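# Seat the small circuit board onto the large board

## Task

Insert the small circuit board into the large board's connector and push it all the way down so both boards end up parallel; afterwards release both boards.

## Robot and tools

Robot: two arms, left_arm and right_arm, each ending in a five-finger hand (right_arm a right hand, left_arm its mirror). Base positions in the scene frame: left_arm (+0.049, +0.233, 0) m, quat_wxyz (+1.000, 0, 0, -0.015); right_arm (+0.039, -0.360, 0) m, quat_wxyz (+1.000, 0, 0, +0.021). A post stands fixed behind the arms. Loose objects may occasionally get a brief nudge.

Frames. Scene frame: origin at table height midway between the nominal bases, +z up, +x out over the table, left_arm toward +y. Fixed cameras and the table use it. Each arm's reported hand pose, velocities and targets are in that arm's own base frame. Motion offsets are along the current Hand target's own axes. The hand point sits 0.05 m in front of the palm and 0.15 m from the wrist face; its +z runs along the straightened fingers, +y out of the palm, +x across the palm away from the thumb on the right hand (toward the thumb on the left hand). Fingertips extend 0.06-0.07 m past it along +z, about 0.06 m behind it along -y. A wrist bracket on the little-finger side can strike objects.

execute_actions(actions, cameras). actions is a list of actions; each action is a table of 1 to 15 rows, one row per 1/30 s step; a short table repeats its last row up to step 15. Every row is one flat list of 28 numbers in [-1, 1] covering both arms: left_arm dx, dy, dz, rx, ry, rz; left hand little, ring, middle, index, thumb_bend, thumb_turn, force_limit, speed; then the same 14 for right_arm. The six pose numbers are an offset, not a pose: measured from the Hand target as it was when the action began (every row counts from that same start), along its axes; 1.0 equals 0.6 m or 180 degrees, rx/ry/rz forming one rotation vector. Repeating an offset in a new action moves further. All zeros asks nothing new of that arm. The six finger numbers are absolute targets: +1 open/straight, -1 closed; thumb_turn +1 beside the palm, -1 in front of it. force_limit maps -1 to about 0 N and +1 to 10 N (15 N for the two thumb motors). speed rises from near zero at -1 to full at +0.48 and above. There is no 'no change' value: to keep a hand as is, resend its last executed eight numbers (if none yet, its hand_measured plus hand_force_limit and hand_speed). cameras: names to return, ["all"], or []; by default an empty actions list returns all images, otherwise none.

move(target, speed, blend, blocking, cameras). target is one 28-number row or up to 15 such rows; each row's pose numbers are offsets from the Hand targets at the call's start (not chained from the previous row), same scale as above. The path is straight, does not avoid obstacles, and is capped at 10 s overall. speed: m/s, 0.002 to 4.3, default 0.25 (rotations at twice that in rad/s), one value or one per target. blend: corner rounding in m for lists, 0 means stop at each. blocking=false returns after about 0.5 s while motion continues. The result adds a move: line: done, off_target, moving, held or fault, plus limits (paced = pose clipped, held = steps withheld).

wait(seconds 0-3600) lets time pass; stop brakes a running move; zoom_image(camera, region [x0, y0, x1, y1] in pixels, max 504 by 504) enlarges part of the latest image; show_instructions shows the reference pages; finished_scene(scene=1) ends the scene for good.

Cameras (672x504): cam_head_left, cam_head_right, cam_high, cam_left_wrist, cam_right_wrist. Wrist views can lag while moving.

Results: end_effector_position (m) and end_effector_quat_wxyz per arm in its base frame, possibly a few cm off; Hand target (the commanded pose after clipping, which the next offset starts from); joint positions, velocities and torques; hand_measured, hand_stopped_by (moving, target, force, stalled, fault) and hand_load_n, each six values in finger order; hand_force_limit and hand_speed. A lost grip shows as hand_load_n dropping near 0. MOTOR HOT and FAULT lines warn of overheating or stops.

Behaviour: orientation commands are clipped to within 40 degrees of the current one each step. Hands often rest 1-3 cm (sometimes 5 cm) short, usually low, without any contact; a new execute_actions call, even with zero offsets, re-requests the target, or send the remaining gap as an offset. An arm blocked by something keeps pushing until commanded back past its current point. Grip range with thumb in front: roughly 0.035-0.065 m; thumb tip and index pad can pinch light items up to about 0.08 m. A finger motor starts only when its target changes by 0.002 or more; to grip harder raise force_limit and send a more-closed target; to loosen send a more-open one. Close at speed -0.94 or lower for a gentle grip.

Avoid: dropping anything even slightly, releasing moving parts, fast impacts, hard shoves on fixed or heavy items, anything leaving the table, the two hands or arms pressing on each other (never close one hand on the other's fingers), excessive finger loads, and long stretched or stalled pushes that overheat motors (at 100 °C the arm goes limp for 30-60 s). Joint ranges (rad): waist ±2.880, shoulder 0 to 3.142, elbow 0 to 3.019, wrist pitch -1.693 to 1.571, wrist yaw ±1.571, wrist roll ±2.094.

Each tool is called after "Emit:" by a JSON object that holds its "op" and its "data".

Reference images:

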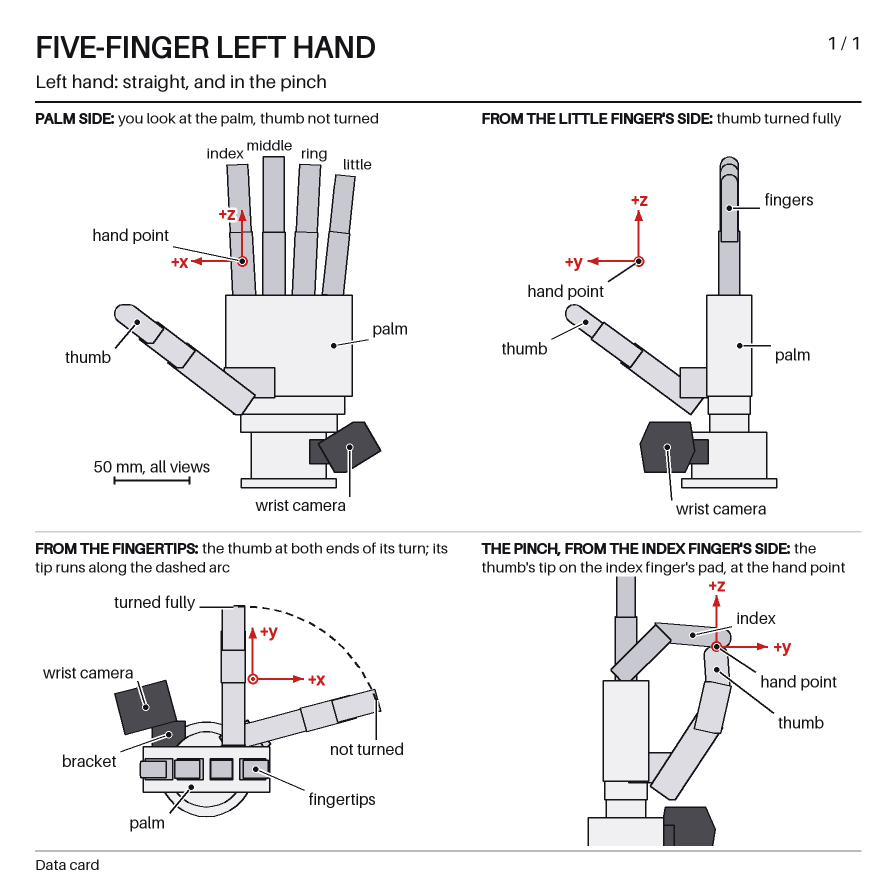

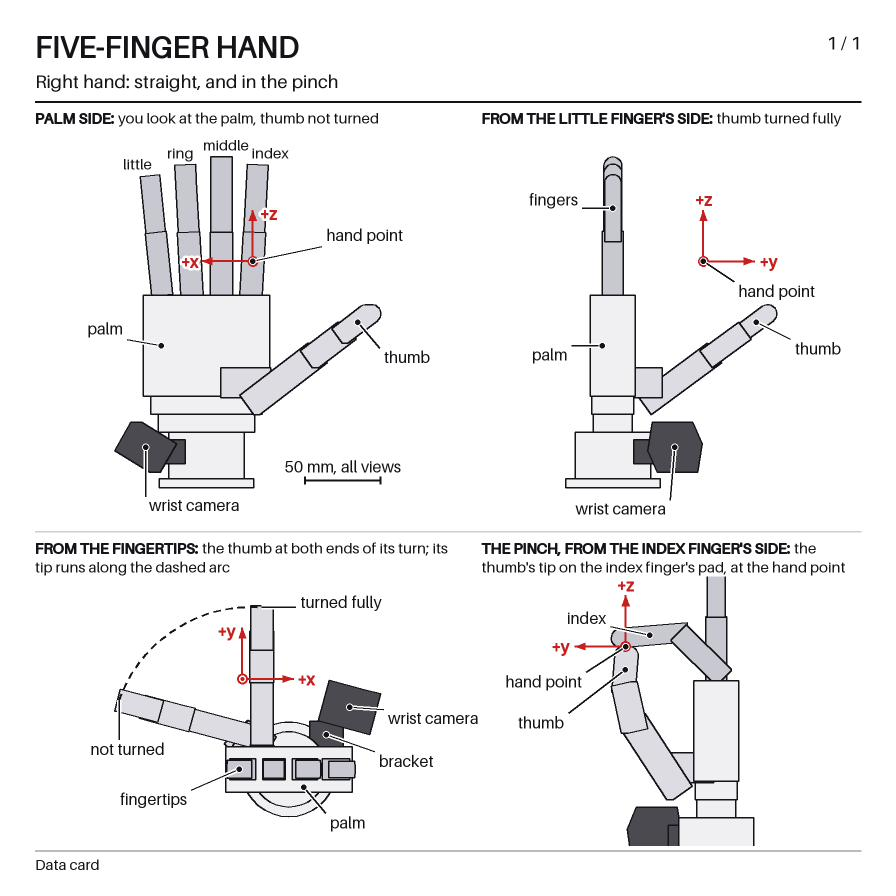

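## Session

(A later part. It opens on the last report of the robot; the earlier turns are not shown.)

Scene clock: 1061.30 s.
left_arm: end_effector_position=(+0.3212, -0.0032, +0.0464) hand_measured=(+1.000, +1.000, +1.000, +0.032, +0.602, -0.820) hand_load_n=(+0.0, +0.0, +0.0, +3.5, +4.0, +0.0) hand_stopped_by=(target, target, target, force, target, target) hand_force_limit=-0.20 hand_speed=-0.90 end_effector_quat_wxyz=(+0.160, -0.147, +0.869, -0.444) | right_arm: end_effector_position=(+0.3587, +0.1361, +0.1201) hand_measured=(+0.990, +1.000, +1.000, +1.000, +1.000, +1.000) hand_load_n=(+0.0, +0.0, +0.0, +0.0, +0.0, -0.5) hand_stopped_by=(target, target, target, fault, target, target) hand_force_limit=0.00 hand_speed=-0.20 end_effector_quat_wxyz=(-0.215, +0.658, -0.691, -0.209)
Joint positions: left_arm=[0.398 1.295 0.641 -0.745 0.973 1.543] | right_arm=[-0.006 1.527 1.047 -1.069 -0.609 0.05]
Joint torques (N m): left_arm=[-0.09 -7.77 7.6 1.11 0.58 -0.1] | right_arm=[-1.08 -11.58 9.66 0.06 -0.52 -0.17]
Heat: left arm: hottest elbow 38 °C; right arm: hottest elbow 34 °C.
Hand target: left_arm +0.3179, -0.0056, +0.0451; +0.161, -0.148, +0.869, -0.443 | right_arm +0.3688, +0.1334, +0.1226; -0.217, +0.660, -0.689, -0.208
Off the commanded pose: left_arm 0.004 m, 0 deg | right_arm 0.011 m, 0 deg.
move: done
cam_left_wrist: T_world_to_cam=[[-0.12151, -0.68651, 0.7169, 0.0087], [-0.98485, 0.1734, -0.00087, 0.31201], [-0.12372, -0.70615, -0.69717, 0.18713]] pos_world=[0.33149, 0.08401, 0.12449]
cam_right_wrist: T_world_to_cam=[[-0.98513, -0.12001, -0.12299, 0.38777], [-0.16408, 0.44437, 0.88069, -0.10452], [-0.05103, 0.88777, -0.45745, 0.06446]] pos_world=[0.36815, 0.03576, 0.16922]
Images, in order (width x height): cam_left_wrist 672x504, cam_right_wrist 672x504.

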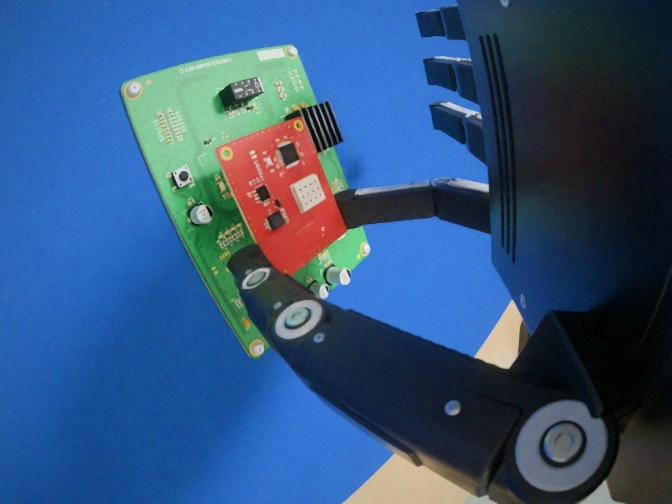

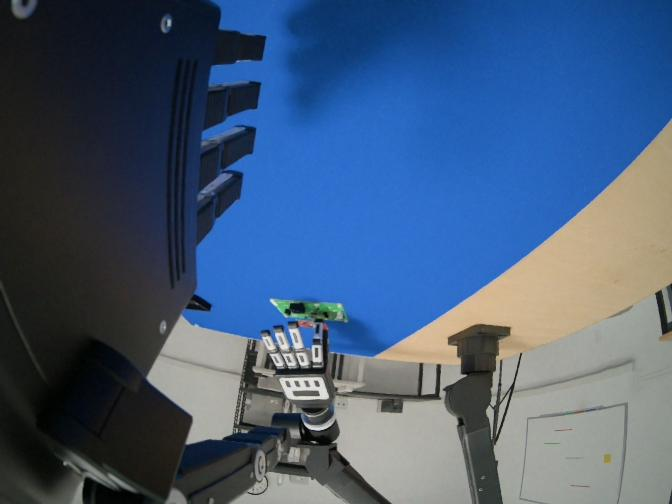

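Emit:
{"op": "zoom_image", "data": {"camera": "cam_left_wrist", "region": [180, 140, 240, 185]}}

Emit:
{"op": "zoom_image", "data": {"camera": "cam_left_wrist", "region": [290, 210, 370, 300]}}

Emit:
{"op": "zoom_image", "data": {"camera": "cam_left_wrist", "region": [270, 90, 360, 180]}}

Scaled by 8.400 from the camera's image (finer frame: 960x720).

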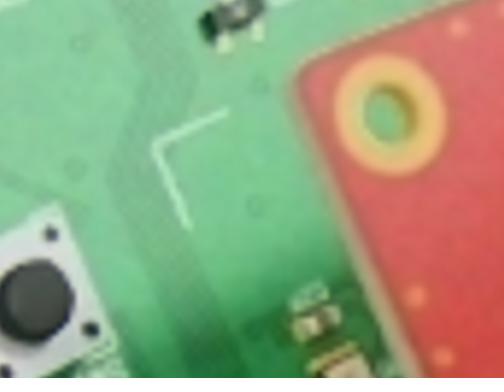

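Scaled by 5.600 from the camera's image (finer frame: 960x720).

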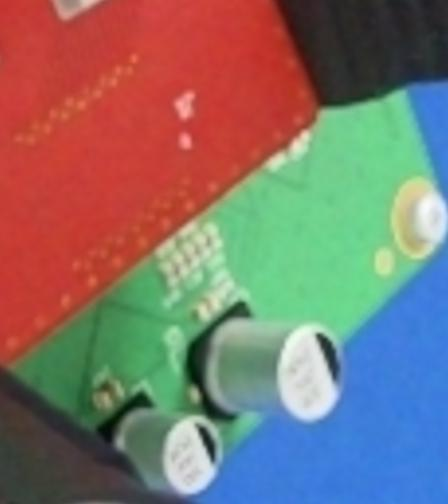

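Scaled by 5.600 from the camera's image (finer frame: 960x720).

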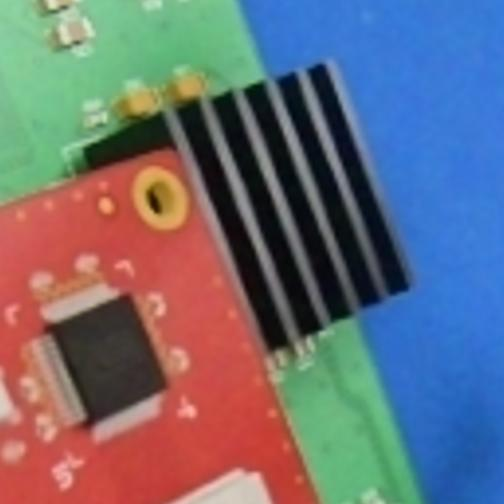

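Emit:
{"op": "move", "data": {"target": [[0.0005,0.0073,0.0042,0,0,0,1,1,1,-0.21,0.6,-0.82,-0.2,-0.9,0,0,0,0,0,0,0.99,1,1,1,1,1,0,-0.2]], "cameras": ["cam_right_wrist","cam_left_wrist"], "speed": 0.03}}

Emit:
{"op": "zoom_image", "data": {"camera": "cam_left_wrist", "region": [180, 100, 360, 290]}}

Emit:
{"op": "zoom_image", "data": {"camera": "cam_left_wrist", "region": [180, 140, 240, 185]}}

Scene clock: 1126.73 s.
left_arm: end_effector_position=(+0.3221, -0.0028, +0.0448) hand_measured=(+1.000, +1.000, +1.000, +0.032, +0.602, -0.820) hand_load_n=(+0.0, +0.0, +0.0, +3.5, +4.0, +0.0) hand_stopped_by=(target, target, target, force, target, target) hand_force_limit=-0.20 hand_speed=-0.90 end_effector_quat_wxyz=(+0.165, -0.145, +0.869, -0.443) | right_arm: end_effector_position=(+0.3587, +0.1361, +0.1201) hand_measured=(+0.990, +1.000, +1.000, +1.000, +1.000, +1.000) hand_load_n=(+0.0, +0.0, +0.0, +0.0, +0.0, +0.0) hand_stopped_by=(target, target, target, fault, target, target) hand_force_limit=0.00 hand_speed=-0.20 end_effector_quat_wxyz=(-0.215, +0.658, -0.691, -0.209)
Joint positions: left_arm=[0.398 1.295 0.635 -0.729 0.973 1.543] | right_arm=[-0.006 1.527 1.047 -1.069 -0.609 0.05]
Joint torques (N m): left_arm=[0.09 -6.24 7.32 1.35 0.55 -0.09] | right_arm=[-1.2 -11.34 9.7 0.06 -0.53 -0.14]
Heat: left arm: hottest elbow 36 °C; right arm: hottest elbow 34 °C.
Hand target: left_arm +0.3181, -0.0051, +0.0400; +0.161, -0.149, +0.869, -0.443 | right_arm +0.3688, +0.1334, +0.1226; -0.217, +0.660, -0.689, -0.208
Off the commanded pose: left_arm 0.006 m, 1 deg | right_arm 0.011 m, 0 deg.
move: done
cam_left_wrist: T_world_to_cam=[[-0.12818, -0.68935, 0.713, 0.01258], [-0.98484, 0.17322, -0.00957, 0.31326], [-0.11691, -0.70341, -0.7011, 0.18438]] pos_world=[0.33168, 0.0841, 0.1233]
cam_right_wrist: T_world_to_cam=[[-0.98513, -0.12001, -0.12299, 0.38777], [-0.16408, 0.44437, 0.88069, -0.10452], [-0.05103, 0.88777, -0.45745, 0.06446]] pos_world=[0.36815, 0.03576, 0.16922]
Images, in order (width x height): cam_left_wrist 672x504, cam_right_wrist 672x504.

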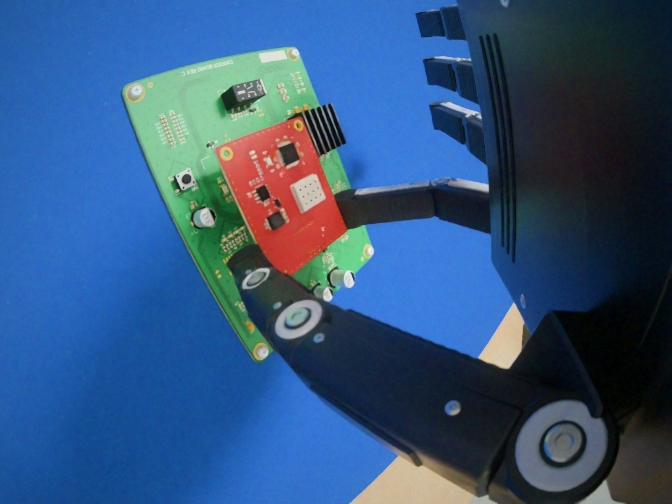

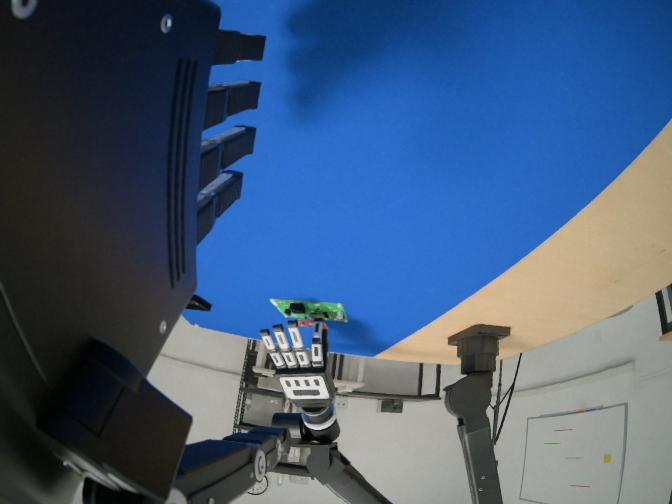

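Scaled by 2.653 from the camera's image (finer frame: 960x720).

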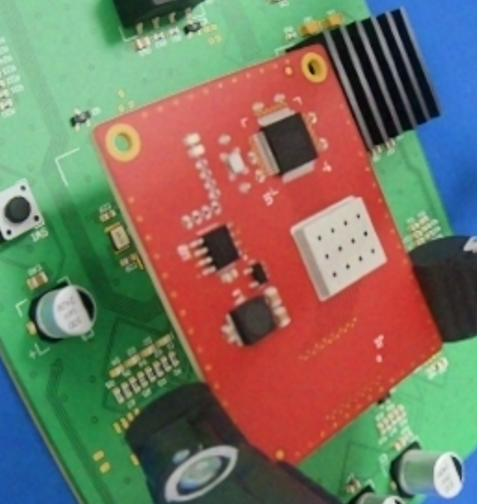

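Scaled by 8.400 from the camera's image (finer frame: 960x720).

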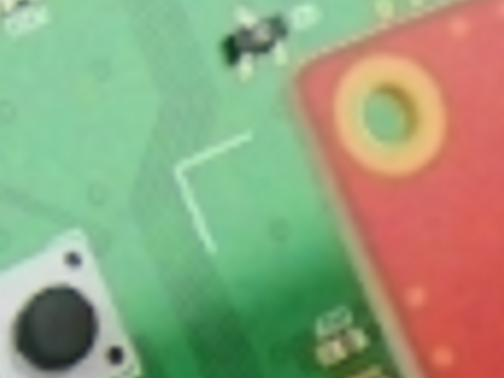

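Emit:
{"op": "zoom_image", "data": {"camera": "cam_left_wrist", "region": [290, 220, 370, 300]}}

Emit:
{"op": "zoom_image", "data": {"camera": "cam_right_wrist", "region": [255, 285, 365, 365]}}

Scaled by 6.300 from the camera's image (finer frame: 960x720).

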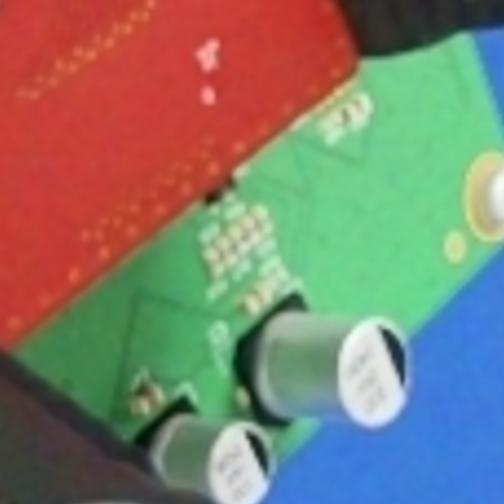

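Scaled by 4.582 from the camera's image (finer frame: 960x720).

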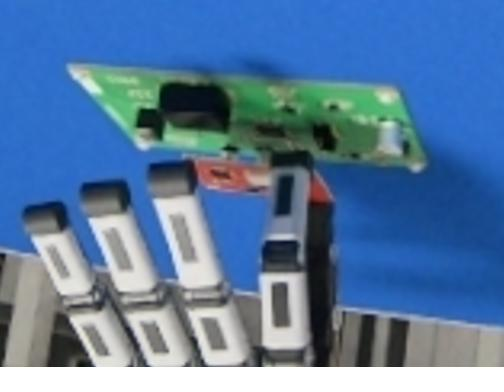

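Emit:
{"op": "move", "data": {"target": [[0.001,0.0055,0.0027,0,0,0,1,1,1,-0.21,0.6,-0.82,-0.2,-0.9,0,0,0,0,0,0,0.99,1,1,1,1,1,0,-0.2]], "cameras": ["cam_right_wrist","cam_left_wrist"], "speed": 0.03}}

Emit:
{"op": "zoom_image", "data": {"camera": "cam_left_wrist", "region": [290, 220, 370, 300]}}

Emit:
{"op": "zoom_image", "data": {"camera": "cam_left_wrist", "region": [180, 140, 240, 185]}}

Scene clock: 1196.10 s.
left_arm: end_effector_position=(+0.3242, -0.0019, +0.0449) hand_measured=(+1.000, +1.000, +1.000, +0.032, +0.602, -0.820) hand_load_n=(+0.0, +0.0, +0.0, +4.0, +4.0, +0.0) hand_stopped_by=(target, target, target, force, target, target) hand_force_limit=-0.20 hand_speed=-0.90 end_effector_quat_wxyz=(+0.169, -0.143, +0.870, -0.442) | right_arm: end_effector_position=(+0.3587, +0.1361, +0.1201) hand_measured=(+0.990, +1.000, +1.000, +1.000, +1.000, +1.000) hand_load_n=(+0.0, +0.0, +0.0, +0.0, +0.0, +0.0) hand_stopped_by=(target, target, target, fault, target, target) hand_force_limit=0.00 hand_speed=-0.20 end_effector_quat_wxyz=(-0.215, +0.658, -0.691, -0.209)
Joint positions: left_arm=[0.398 1.295 0.635 -0.719 0.973 1.543] | right_arm=[-0.006 1.527 1.047 -1.069 -0.609 0.05]
Joint torques (N m): left_arm=[0.62 -6.12 6.84 1.51 0.52 -0.02] | right_arm=[-1.08 -11.16 9.73 0.08 -0.5 -0.17]
Heat: left arm: hottest elbow 35 °C; right arm: hottest elbow 34 °C.
Hand target: left_arm +0.3178, -0.0047, +0.0363; +0.161, -0.149, +0.869, -0.443 | right_arm +0.3688, +0.1334, +0.1226; -0.217, +0.660, -0.689, -0.208
Off the commanded pose: left_arm 0.011 m, 1 deg | right_arm 0.011 m, 0 deg.
move: off_target (left_arm)
cam_left_wrist: T_world_to_cam=[[-0.1347, -0.69209, 0.70913, 0.01569], [-0.9847, 0.17331, -0.0179, 0.31551], [-0.11052, -0.7007, -0.70485, 0.18343]] pos_world=[0.33306, 0.0847, 0.12381]
cam_right_wrist: T_world_to_cam=[[-0.98513, -0.12001, -0.12299, 0.38777], [-0.16408, 0.44437, 0.88069, -0.10452], [-0.05103, 0.88777, -0.45745, 0.06446]] pos_world=[0.36815, 0.03576, 0.16922]
Images, in order (width x height): cam_left_wrist 672x504, cam_right_wrist 672x504.

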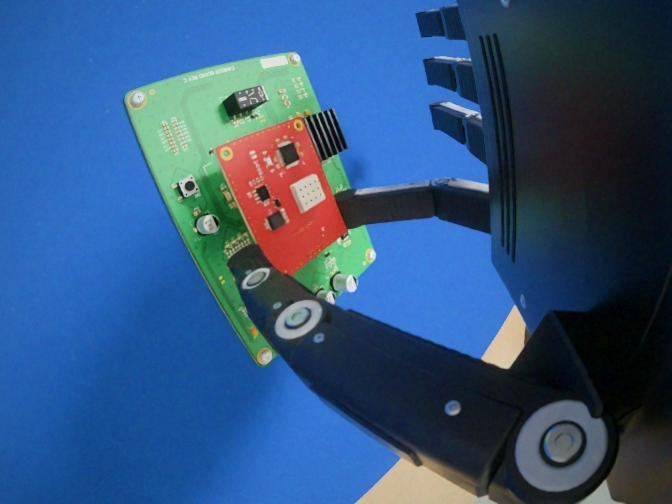

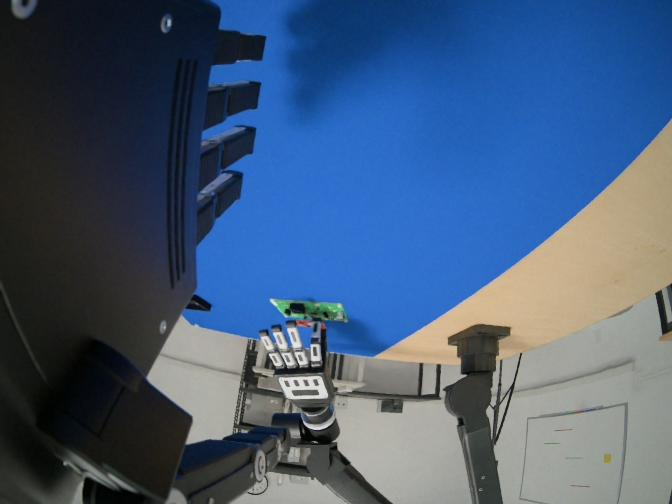

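Scaled by 6.300 from the camera's image (finer frame: 960x720).

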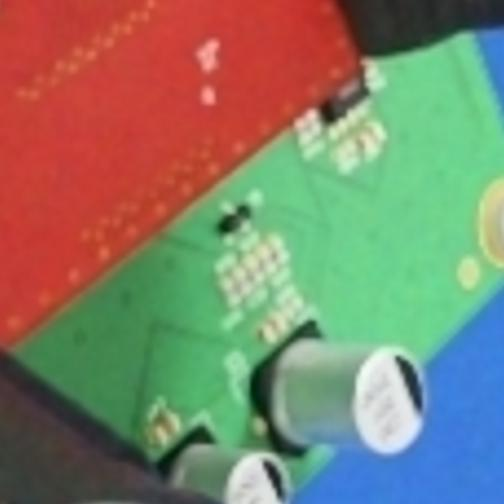

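Scaled by 8.400 from the camera's image (finer frame: 960x720).

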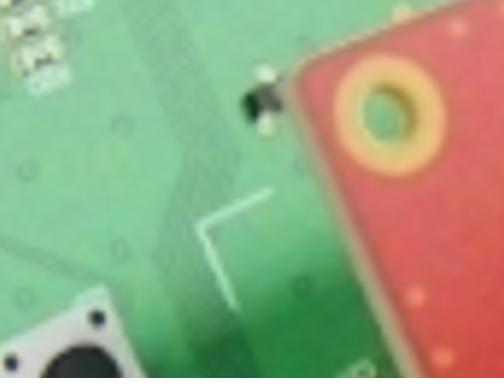

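Emit:
{"op": "move", "data": {"target": [[-0.0092,-0.0504,-0.0342,0,0,0,1,1,1,-0.21,0.6,-0.82,-0.2,-0.9,0,0,0,0,0,0,0.99,1,1,1,1,1,0,-0.2],[-0.005,-0.091,0.0243,0,0,0,1,1,1,-0.21,0.6,-0.82,-0.2,-0.9,0,0,0,0,0,0,0.99,1,1,1,1,1,0,-0.2]], "cameras": ["cam_right_wrist","cam_left_wrist"], "speed": 0.08}}

Emit:
{"op": "zoom_image", "data": {"camera": "cam_left_wrist", "region": [120, 200, 260, 340]}}

Scene clock: 1280.23 s.
left_arm: end_effector_position=(+0.3298, -0.0436, +0.0697) hand_measured=(+1.000, +1.000, +1.000, +0.032, +0.602, -0.820) hand_load_n=(+0.0, +0.0, +0.0, +4.0, +4.0, +0.0) hand_stopped_by=(target, target, target, force, target, target) hand_force_limit=-0.20 hand_speed=-0.90 end_effector_quat_wxyz=(+0.154, -0.152, +0.870, -0.444) | right_arm: end_effector_position=(+0.3587, +0.1361, +0.1201) hand_measured=(+0.990, +1.000, +1.000, +1.000, +1.000, +1.000) hand_load_n=(+0.0, +0.0, +0.0, +0.0, +0.0, +0.0) hand_stopped_by=(target, target, target, fault, target, target) hand_force_limit=0.00 hand_speed=-0.20 end_effector_quat_wxyz=(-0.215, +0.658, -0.691, -0.209)
Joint positions: left_arm=[0.26 1.209 0.635 -0.649 0.935 1.309] | right_arm=[-0.006 1.527 1.047 -1.069 -0.609 0.05]
Joint torques (N m): left_arm=[0.38 -7.24 9.48 1.61 0.47 -0.02] | right_arm=[-1.08 -11.11 9.72 0.02 -0.52 -0.14]
Heat: left arm: hottest elbow 35 °C; right arm: hottest elbow 34 °C.
Hand target: left_arm +0.3328, -0.0449, +0.0733; +0.161, -0.148, +0.869, -0.443 | right_arm +0.3688, +0.1334, +0.1226; -0.217, +0.660, -0.689, -0.208
Off the commanded pose: left_arm 0.005 m, 1 deg | right_arm 0.011 m, 0 deg.
move: done
cam_left_wrist: T_world_to_cam=[[-0.10911, -0.68449, 0.72082, -0.03895], [-0.9851, 0.17142, 0.01366, 0.32658], [-0.13292, -0.70859, -0.69299, 0.17861]] pos_world=[0.34121, 0.04391, 0.14739]
cam_right_wrist: T_world_to_cam=[[-0.98513, -0.12001, -0.12299, 0.38777], [-0.16408, 0.44437, 0.88069, -0.10452], [-0.05103, 0.88777, -0.45745, 0.06446]] pos_world=[0.36815, 0.03576, 0.16922]
Images, in order (width x height): cam_left_wrist 672x504, cam_right_wrist 672x504.

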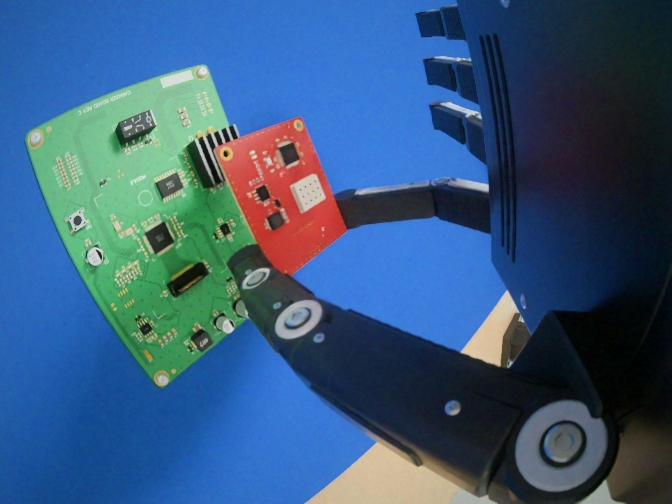

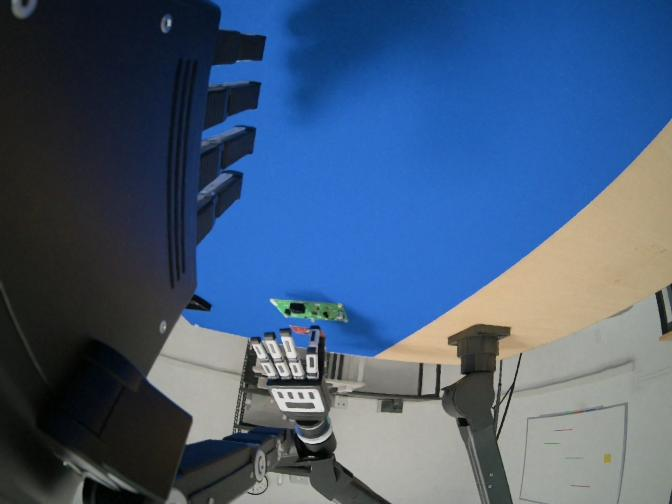

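Scaled by 3.600 from the camera's image (finer frame: 960x720).

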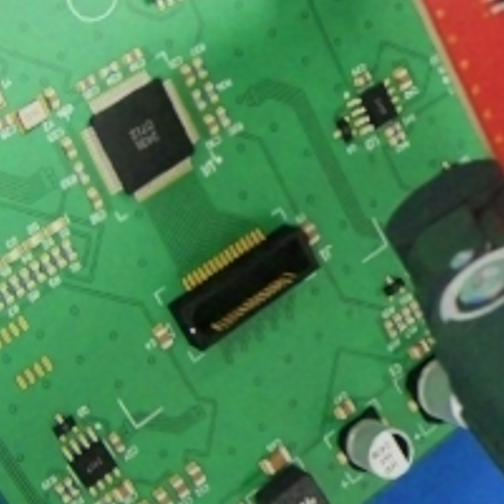

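Emit:
{"op": "zoom_image", "data": {"camera": "cam_left_wrist", "region": [150, 250, 220, 320]}}

Emit:
{"op": "zoom_image", "data": {"camera": "cam_left_wrist", "region": [190, 220, 250, 280]}}

Emit:
{"op": "zoom_image", "data": {"camera": "cam_left_wrist", "region": [80, 120, 240, 220]}}

Scaled by 7.200 from the camera's image (finer frame: 960x720).

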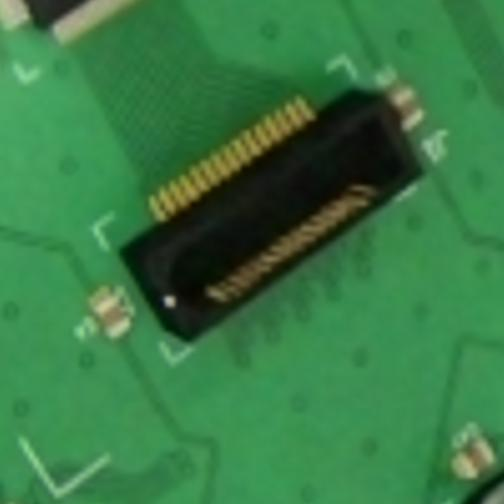

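Scaled by 8.400 from the camera's image (finer frame: 960x720).

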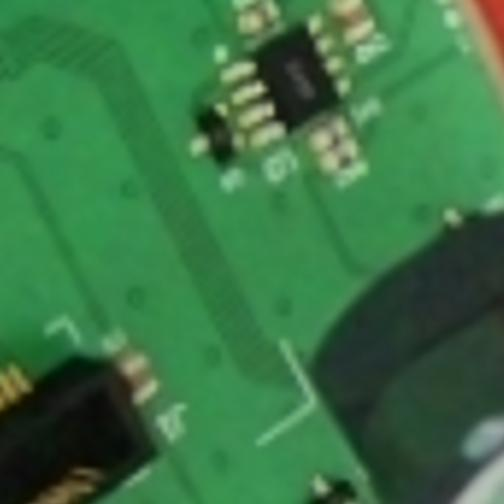

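Scaled by 3.150 from the camera's image (finer frame: 960x720).

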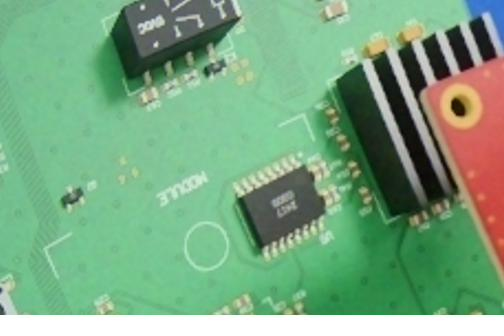

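Emit:
{"op": "move", "data": {"target": [[-0.0198,-0.109,-0.0739,0,0,0,1,1,1,-0.21,0.6,-0.82,-0.2,-0.9,0,0,0,0,0,0,0.99,1,1,1,1,1,0,-0.2],[0.021,-0.292,0.0143,0.278,0,0,1,1,1,-0.21,0.6,-0.82,-0.2,-0.9,-0.232,0.008,0,0,-0.15,0,0.99,1,1,1,1,1,0,-0.2]], "cameras": ["cam_right_wrist","cam_left_wrist","cam_head_right"], "speed": 0.12}}

Scene clock: 1365.20 s.
left_arm: end_effector_position=(+0.3490, -0.1542, +0.2166) hand_measured=(+1.000, +1.000, +1.000, +0.032, +0.602, -0.820) hand_load_n=(+0.0, +0.0, +0.0, +4.0, +4.5, +0.5) hand_stopped_by=(target, target, target, force, target, target) hand_force_limit=-0.20 hand_speed=-0.90 end_effector_quat_wxyz=(-0.224, +0.079, -0.634, +0.736) | right_arm: end_effector_position=(+0.3727, +0.2431, +0.2027) hand_measured=(+0.990, +1.000, +1.000, +1.000, +1.000, +1.000) hand_load_n=(+0.0, +0.0, +0.0, -0.5, +0.0, +0.0) hand_stopped_by=(target, target, target, fault, target, target) hand_force_limit=0.00 hand_speed=-0.20 end_effector_quat_wxyz=(-0.373, +0.592, -0.621, -0.354)
Joint positions: left_arm=[0.138 1.35 0.394 1.549 1.235 -0.395] | right_arm=[0.129 1.503 1.026 -0.77 -1.05 0.366]
Joint torques (N m): left_arm=[0.67 -4.37 6.09 1.83 -0.53 -0.08] | right_arm=[0.44 -13.33 7.27 1.51 -0.73 0.12]
Heat: left arm: hottest elbow 37 °C; right arm: hottest elbow 34 °C.
Hand target: left_arm +0.3453, -0.1547, +0.2100; -0.209, +0.066, -0.600, +0.769 | right_arm +0.3688, +0.2475, +0.2023; -0.372, +0.593, -0.619, -0.356
Off the commanded pose: left_arm 0.008 m, 6 deg | right_arm 0.006 m, 0 deg.
joint sent to its limit (left arm) — joint 4 (wrist pitch), upper limit. The joint targets are off in orientation, not in position.
move: off_target (left_arm)
cam_left_wrist: T_world_to_cam=[[-0.44699, -0.07204, 0.89163, -0.04312], [-0.89274, 0.09915, -0.43953, 0.41711], [-0.05674, -0.99246, -0.10863, 0.00759]] pos_world=[0.35352, -0.03693, 0.2226]
cam_right_wrist: T_world_to_cam=[[-0.9804, -0.04041, -0.19285, 0.41766], [-0.19302, 0.00012, 0.9812, -0.1242], [-0.03963, 0.99918, -0.00792, -0.11447]] pos_world=[0.38096, 0.13127, 0.2015]
Images, in order (width x height): cam_head_right 672x504, cam_left_wrist 672x504, cam_right_wrist 672x504.

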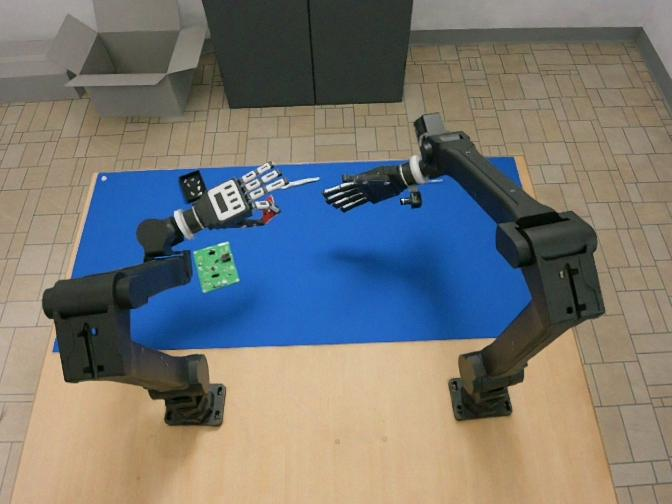

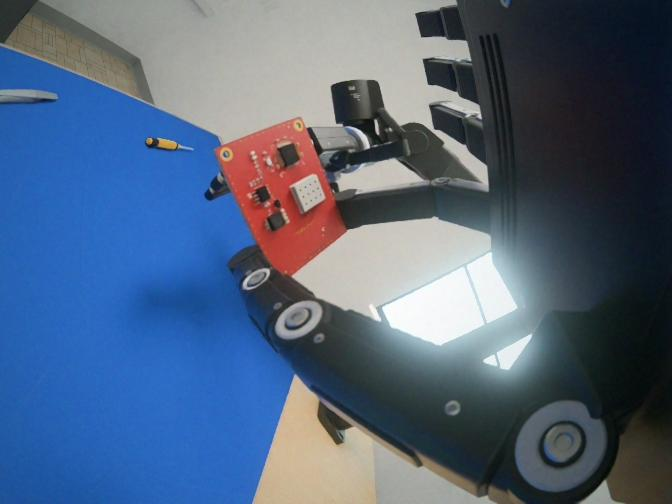

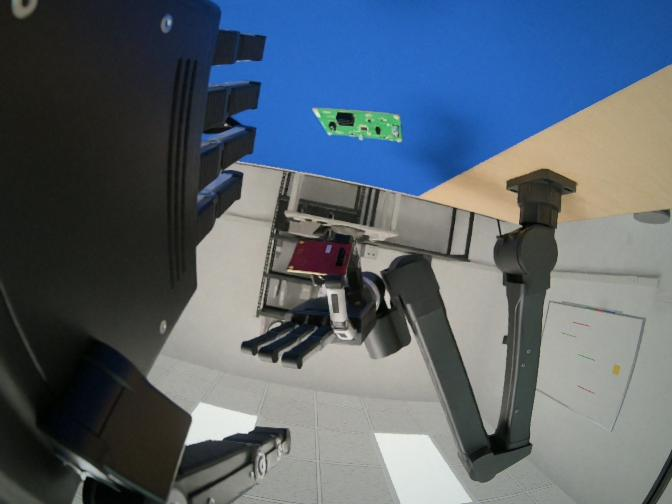

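Emit:
{"op": "execute_actions", "data": {"actions": []}}

Scene clock: 1393.30 s.
left_arm: end_effector_position=(+0.3489, -0.1542, +0.2166) hand_measured=(+1.000, +1.000, +1.000, +0.032, +0.602, -0.820) hand_load_n=(+0.0, -0.5, +0.0, +4.0, +4.0, +0.0) hand_stopped_by=(target, target, target, force, target, target) hand_force_limit=-0.20 hand_speed=-0.90 end_effector_quat_wxyz=(-0.224, +0.079, -0.634, +0.736) | right_arm: end_effector_position=(+0.3727, +0.2431, +0.2027) hand_measured=(+0.990, +1.000, +1.000, +1.000, +1.000, +1.000) hand_load_n=(+0.0, +0.0, +0.0, +0.0, +0.0, +0.0) hand_stopped_by=(target, target, target, fault, target, target) hand_force_limit=0.00 hand_speed=-0.20 end_effector_quat_wxyz=(-0.373, +0.592, -0.621, -0.354)
Joint positions: left_arm=[0.138 1.35 0.394 1.549 1.235 -0.396] | right_arm=[0.129 1.503 1.026 -0.77 -1.05 0.366]
Joint velocities: within noise
Joint torques (N m): left_arm=[0.56 -4.72 5.81 1.96 -0.54 -0.09] | right_arm=[0.44 -13.45 7.21 1.52 -0.74 0.12]
Heat: left arm: hottest elbow 35 °C; right arm: hottest elbow 32 °C.
Hand target: left_arm +0.3452, -0.1547, +0.2100; -0.209, +0.067, -0.600, +0.769 | right_arm +0.3688, +0.2475, +0.2023; -0.372, +0.593, -0.619, -0.356
Off the commanded pose: left_arm 0.008 m, 6 deg | right_arm 0.006 m, 0 deg.
camera_calibration:
cam_left_wrist: T_world_to_cam=[[-0.44641, -0.07175, 0.89195, -0.04338], [-0.89301, 0.09916, -0.43897, 0.41708], [-0.05695, -0.99248, -0.10834, 0.0076]] pos_world=[0.35352, -0.03693, 0.2226]
cam_right_wrist: T_world_to_cam=[[-0.9804, -0.04041, -0.19285, 0.41766], [-0.19302, 0.00012, 0.9812, -0.1242], [-0.03963, 0.99918, -0.00792, -0.11447]] pos_world=[0.38096, 0.13127, 0.2015]

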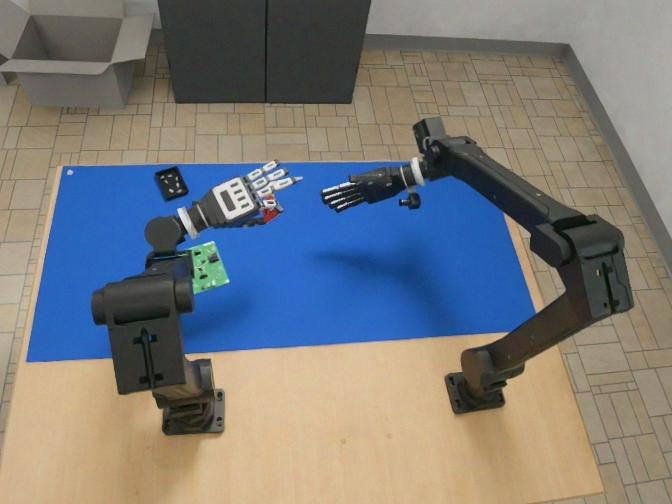

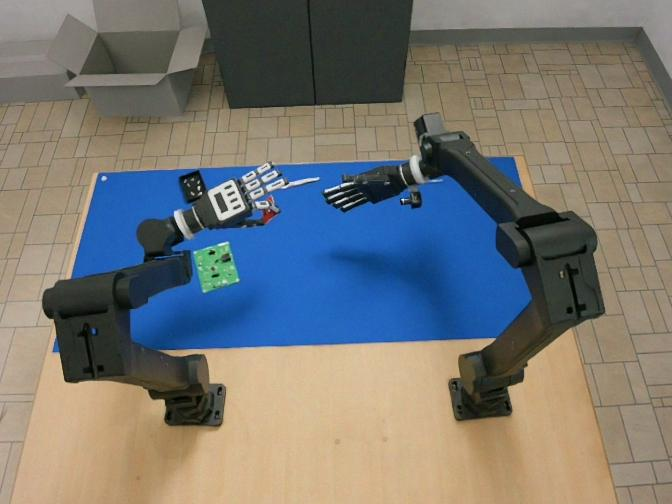

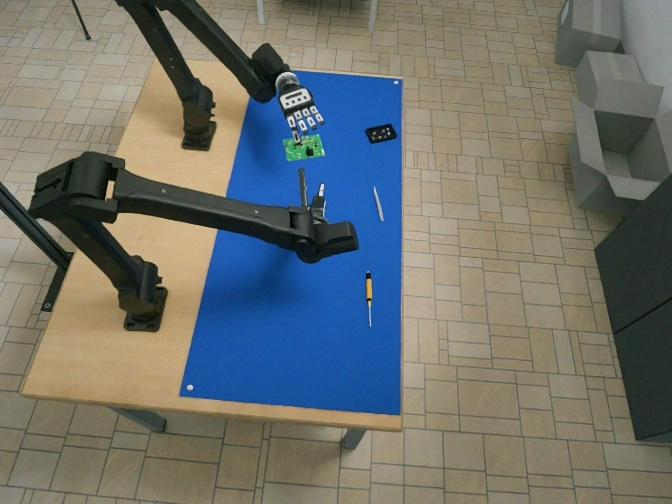

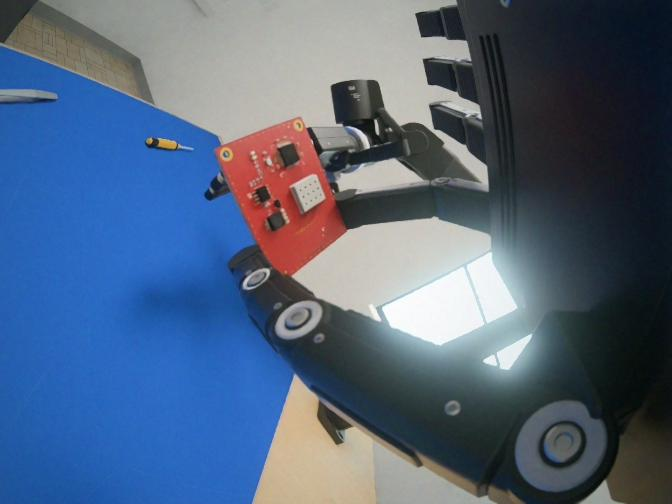

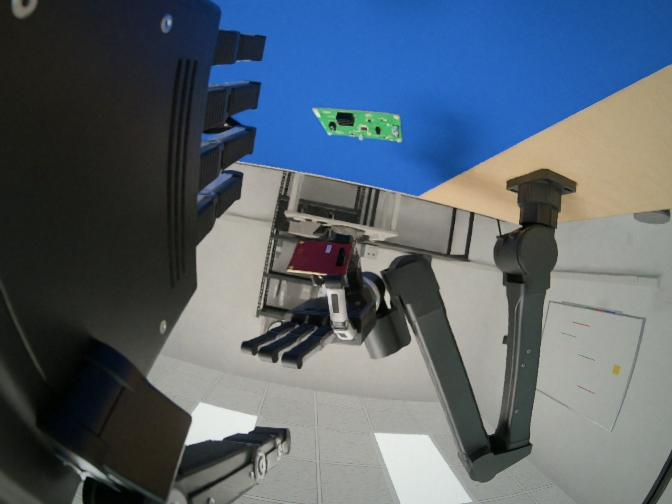

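Emit:
{"op": "zoom_image", "data": {"camera": "cam_right_wrist", "region": [275, 225, 365, 290]}}

Emit:
{"op": "zoom_image", "data": {"camera": "cam_left_wrist", "region": [190, 90, 370, 290]}}

Scaled by 5.600 from the camera's image (finer frame: 960x720).

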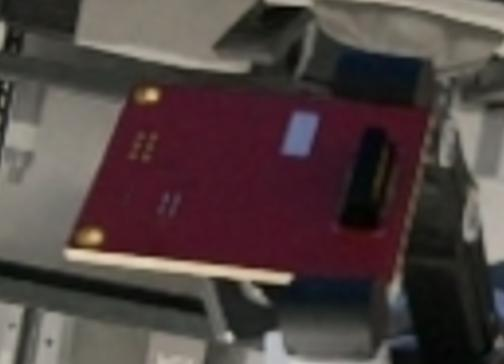

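Scaled by 2.520 from the camera's image (finer frame: 960x720).

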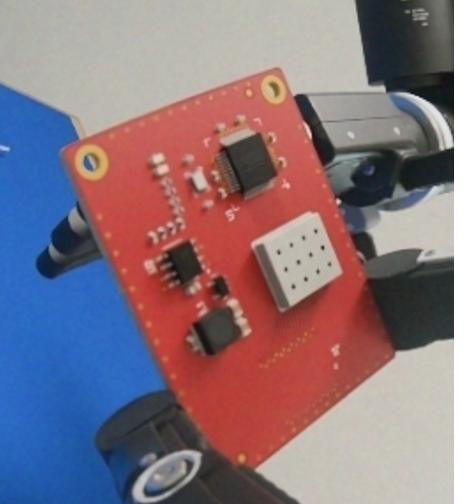

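Emit:
{"op": "zoom_image", "data": {"camera": "cam_right_wrist", "region": [325, 235, 365, 285]}}

Emit:
{"op": "zoom_image", "data": {"camera": "cam_right_wrist", "region": [280, 235, 320, 285]}}

Scaled by 10.080 from the camera's image (finer frame: 960x720).

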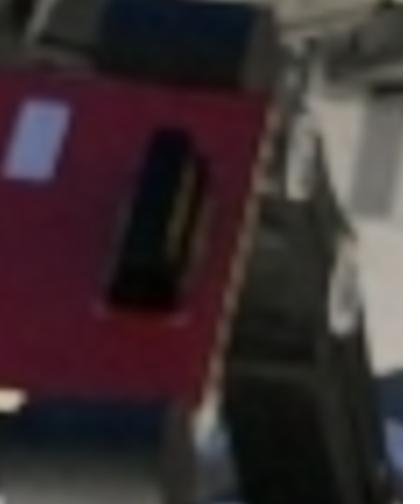

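Scaled by 10.080 from the camera's image (finer frame: 960x720).

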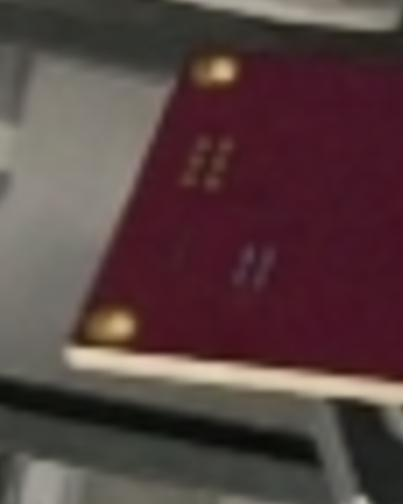

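Emit:
{"op": "zoom_image", "data": {"camera": "cam_right_wrist", "region": [328, 256, 352, 280]}}

Emit:
{"op": "zoom_image", "data": {"camera": "cam_right_wrist", "region": [332, 238, 356, 262]}}

Scaled by 21.000 from the camera's image (finer frame: 960x720).

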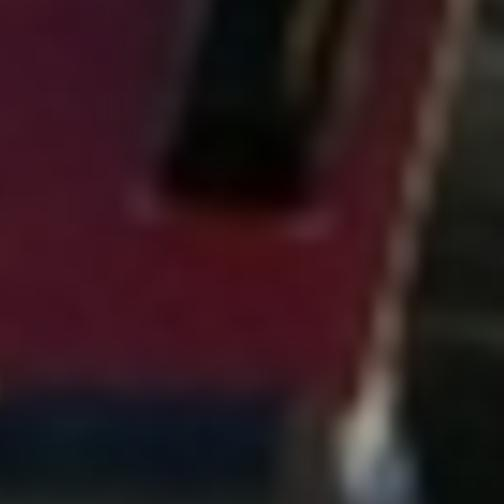

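Scaled by 21.000 from the camera's image (finer frame: 960x720).

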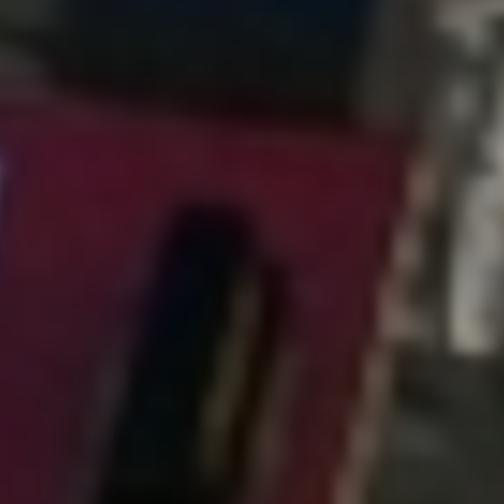

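Emit:
{"op": "zoom_image", "data": {"camera": "cam_left_wrist", "region": [270, 200, 360, 290]}}

Scaled by 5.600 from the camera's image (finer frame: 960x720).

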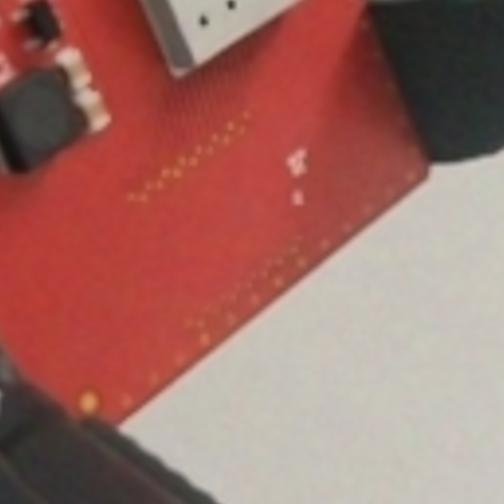

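Emit:
{"op": "move", "data": {"target": [[-0.0353,0.0815,-0.2058,-0.278,0,0,1,1,1,-0.21,0.6,-0.82,-0.2,-0.9,0,0,0,0,0,0,0.99,1,1,1,1,1,0,-0.2],[-0.0205,0.1765,-0.2329,-0.278,0,0,1,1,1,-0.21,0.6,-0.82,-0.2,-0.9,0,0,0,0,0,0,0.99,1,1,1,1,1,0,-0.2]], "speed": 0.12, "blend": [0.02,0], "cameras": ["cam_left_wrist","cam_right_wrist"]}}

Scene clock: 1490.53 s.
left_arm: end_effector_position=(+0.3354, -0.0424, +0.0823) hand_measured=(+1.000, +1.000, +1.000, +0.032, +0.602, -0.820) hand_load_n=(+0.0, +0.0, +0.0, +4.0, +4.5, +0.0) hand_stopped_by=(target, target, target, force, target, target) hand_force_limit=-0.20 hand_speed=-0.90 end_effector_quat_wxyz=(+0.166, -0.151, +0.868, -0.444) | right_arm: end_effector_position=(+0.3727, +0.2431, +0.2027) hand_measured=(+0.990, +1.000, +1.000, +1.000, +1.000, +1.000) hand_load_n=(+0.0, +0.0, +0.0, +0.0, +0.0, +0.0) hand_stopped_by=(target, target, target, fault, target, target) hand_force_limit=0.00 hand_speed=-0.20 end_effector_quat_wxyz=(-0.373, +0.592, -0.621, -0.354)
Joint positions: left_arm=[0.26 1.183 0.648 -0.65 0.934 1.289] | right_arm=[0.129 1.503 1.026 -0.77 -1.05 0.366]
Joint torques (N m): left_arm=[-0.62 -4.89 8.54 1.55 0.48 0.06] | right_arm=[0.73 -13.27 7.21 1.57 -0.74 0.12]
Heat: left arm: hottest elbow 33 °C; right arm: hottest elbow 31 °C.
Hand target: left_arm +0.3326, -0.0450, +0.0734; +0.161, -0.148, +0.869, -0.443 | right_arm +0.3688, +0.2475, +0.2023; -0.372, +0.593, -0.619, -0.356
Off the commanded pose: left_arm 0.010 m, 1 deg | right_arm 0.006 m, 0 deg.
move: done
cam_left_wrist: T_world_to_cam=[[-0.11781, -0.6876, 0.71647, -0.04344], [-0.98706, 0.16011, -0.00865, 0.33369], [-0.10877, -0.70821, -0.69757, 0.18118]] pos_world=[0.34396, 0.04501, 0.16039]
cam_right_wrist: T_world_to_cam=[[-0.9804, -0.04041, -0.19285, 0.41766], [-0.19302, 0.00012, 0.9812, -0.1242], [-0.03963, 0.99918, -0.00792, -0.11447]] pos_world=[0.38096, 0.13127, 0.2015]

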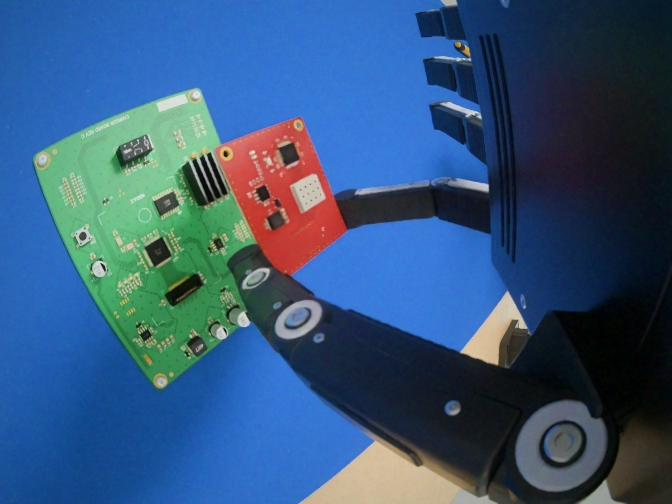

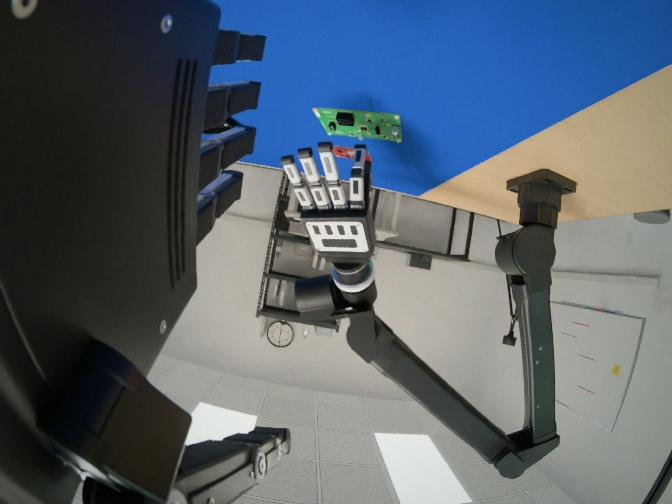

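Emit:
{"op": "zoom_image", "data": {"camera": "cam_left_wrist", "region": [190, 90, 370, 290]}}

Scaled by 2.520 from the camera's image (finer frame: 960x720).

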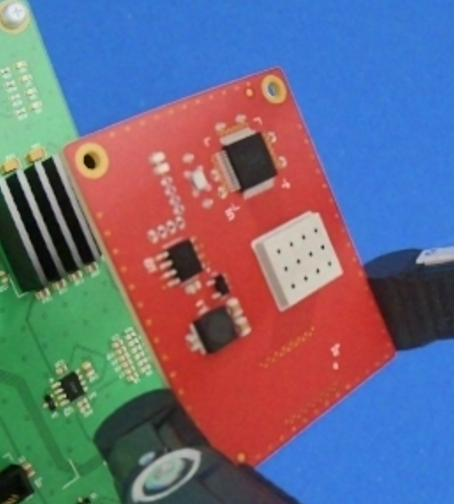

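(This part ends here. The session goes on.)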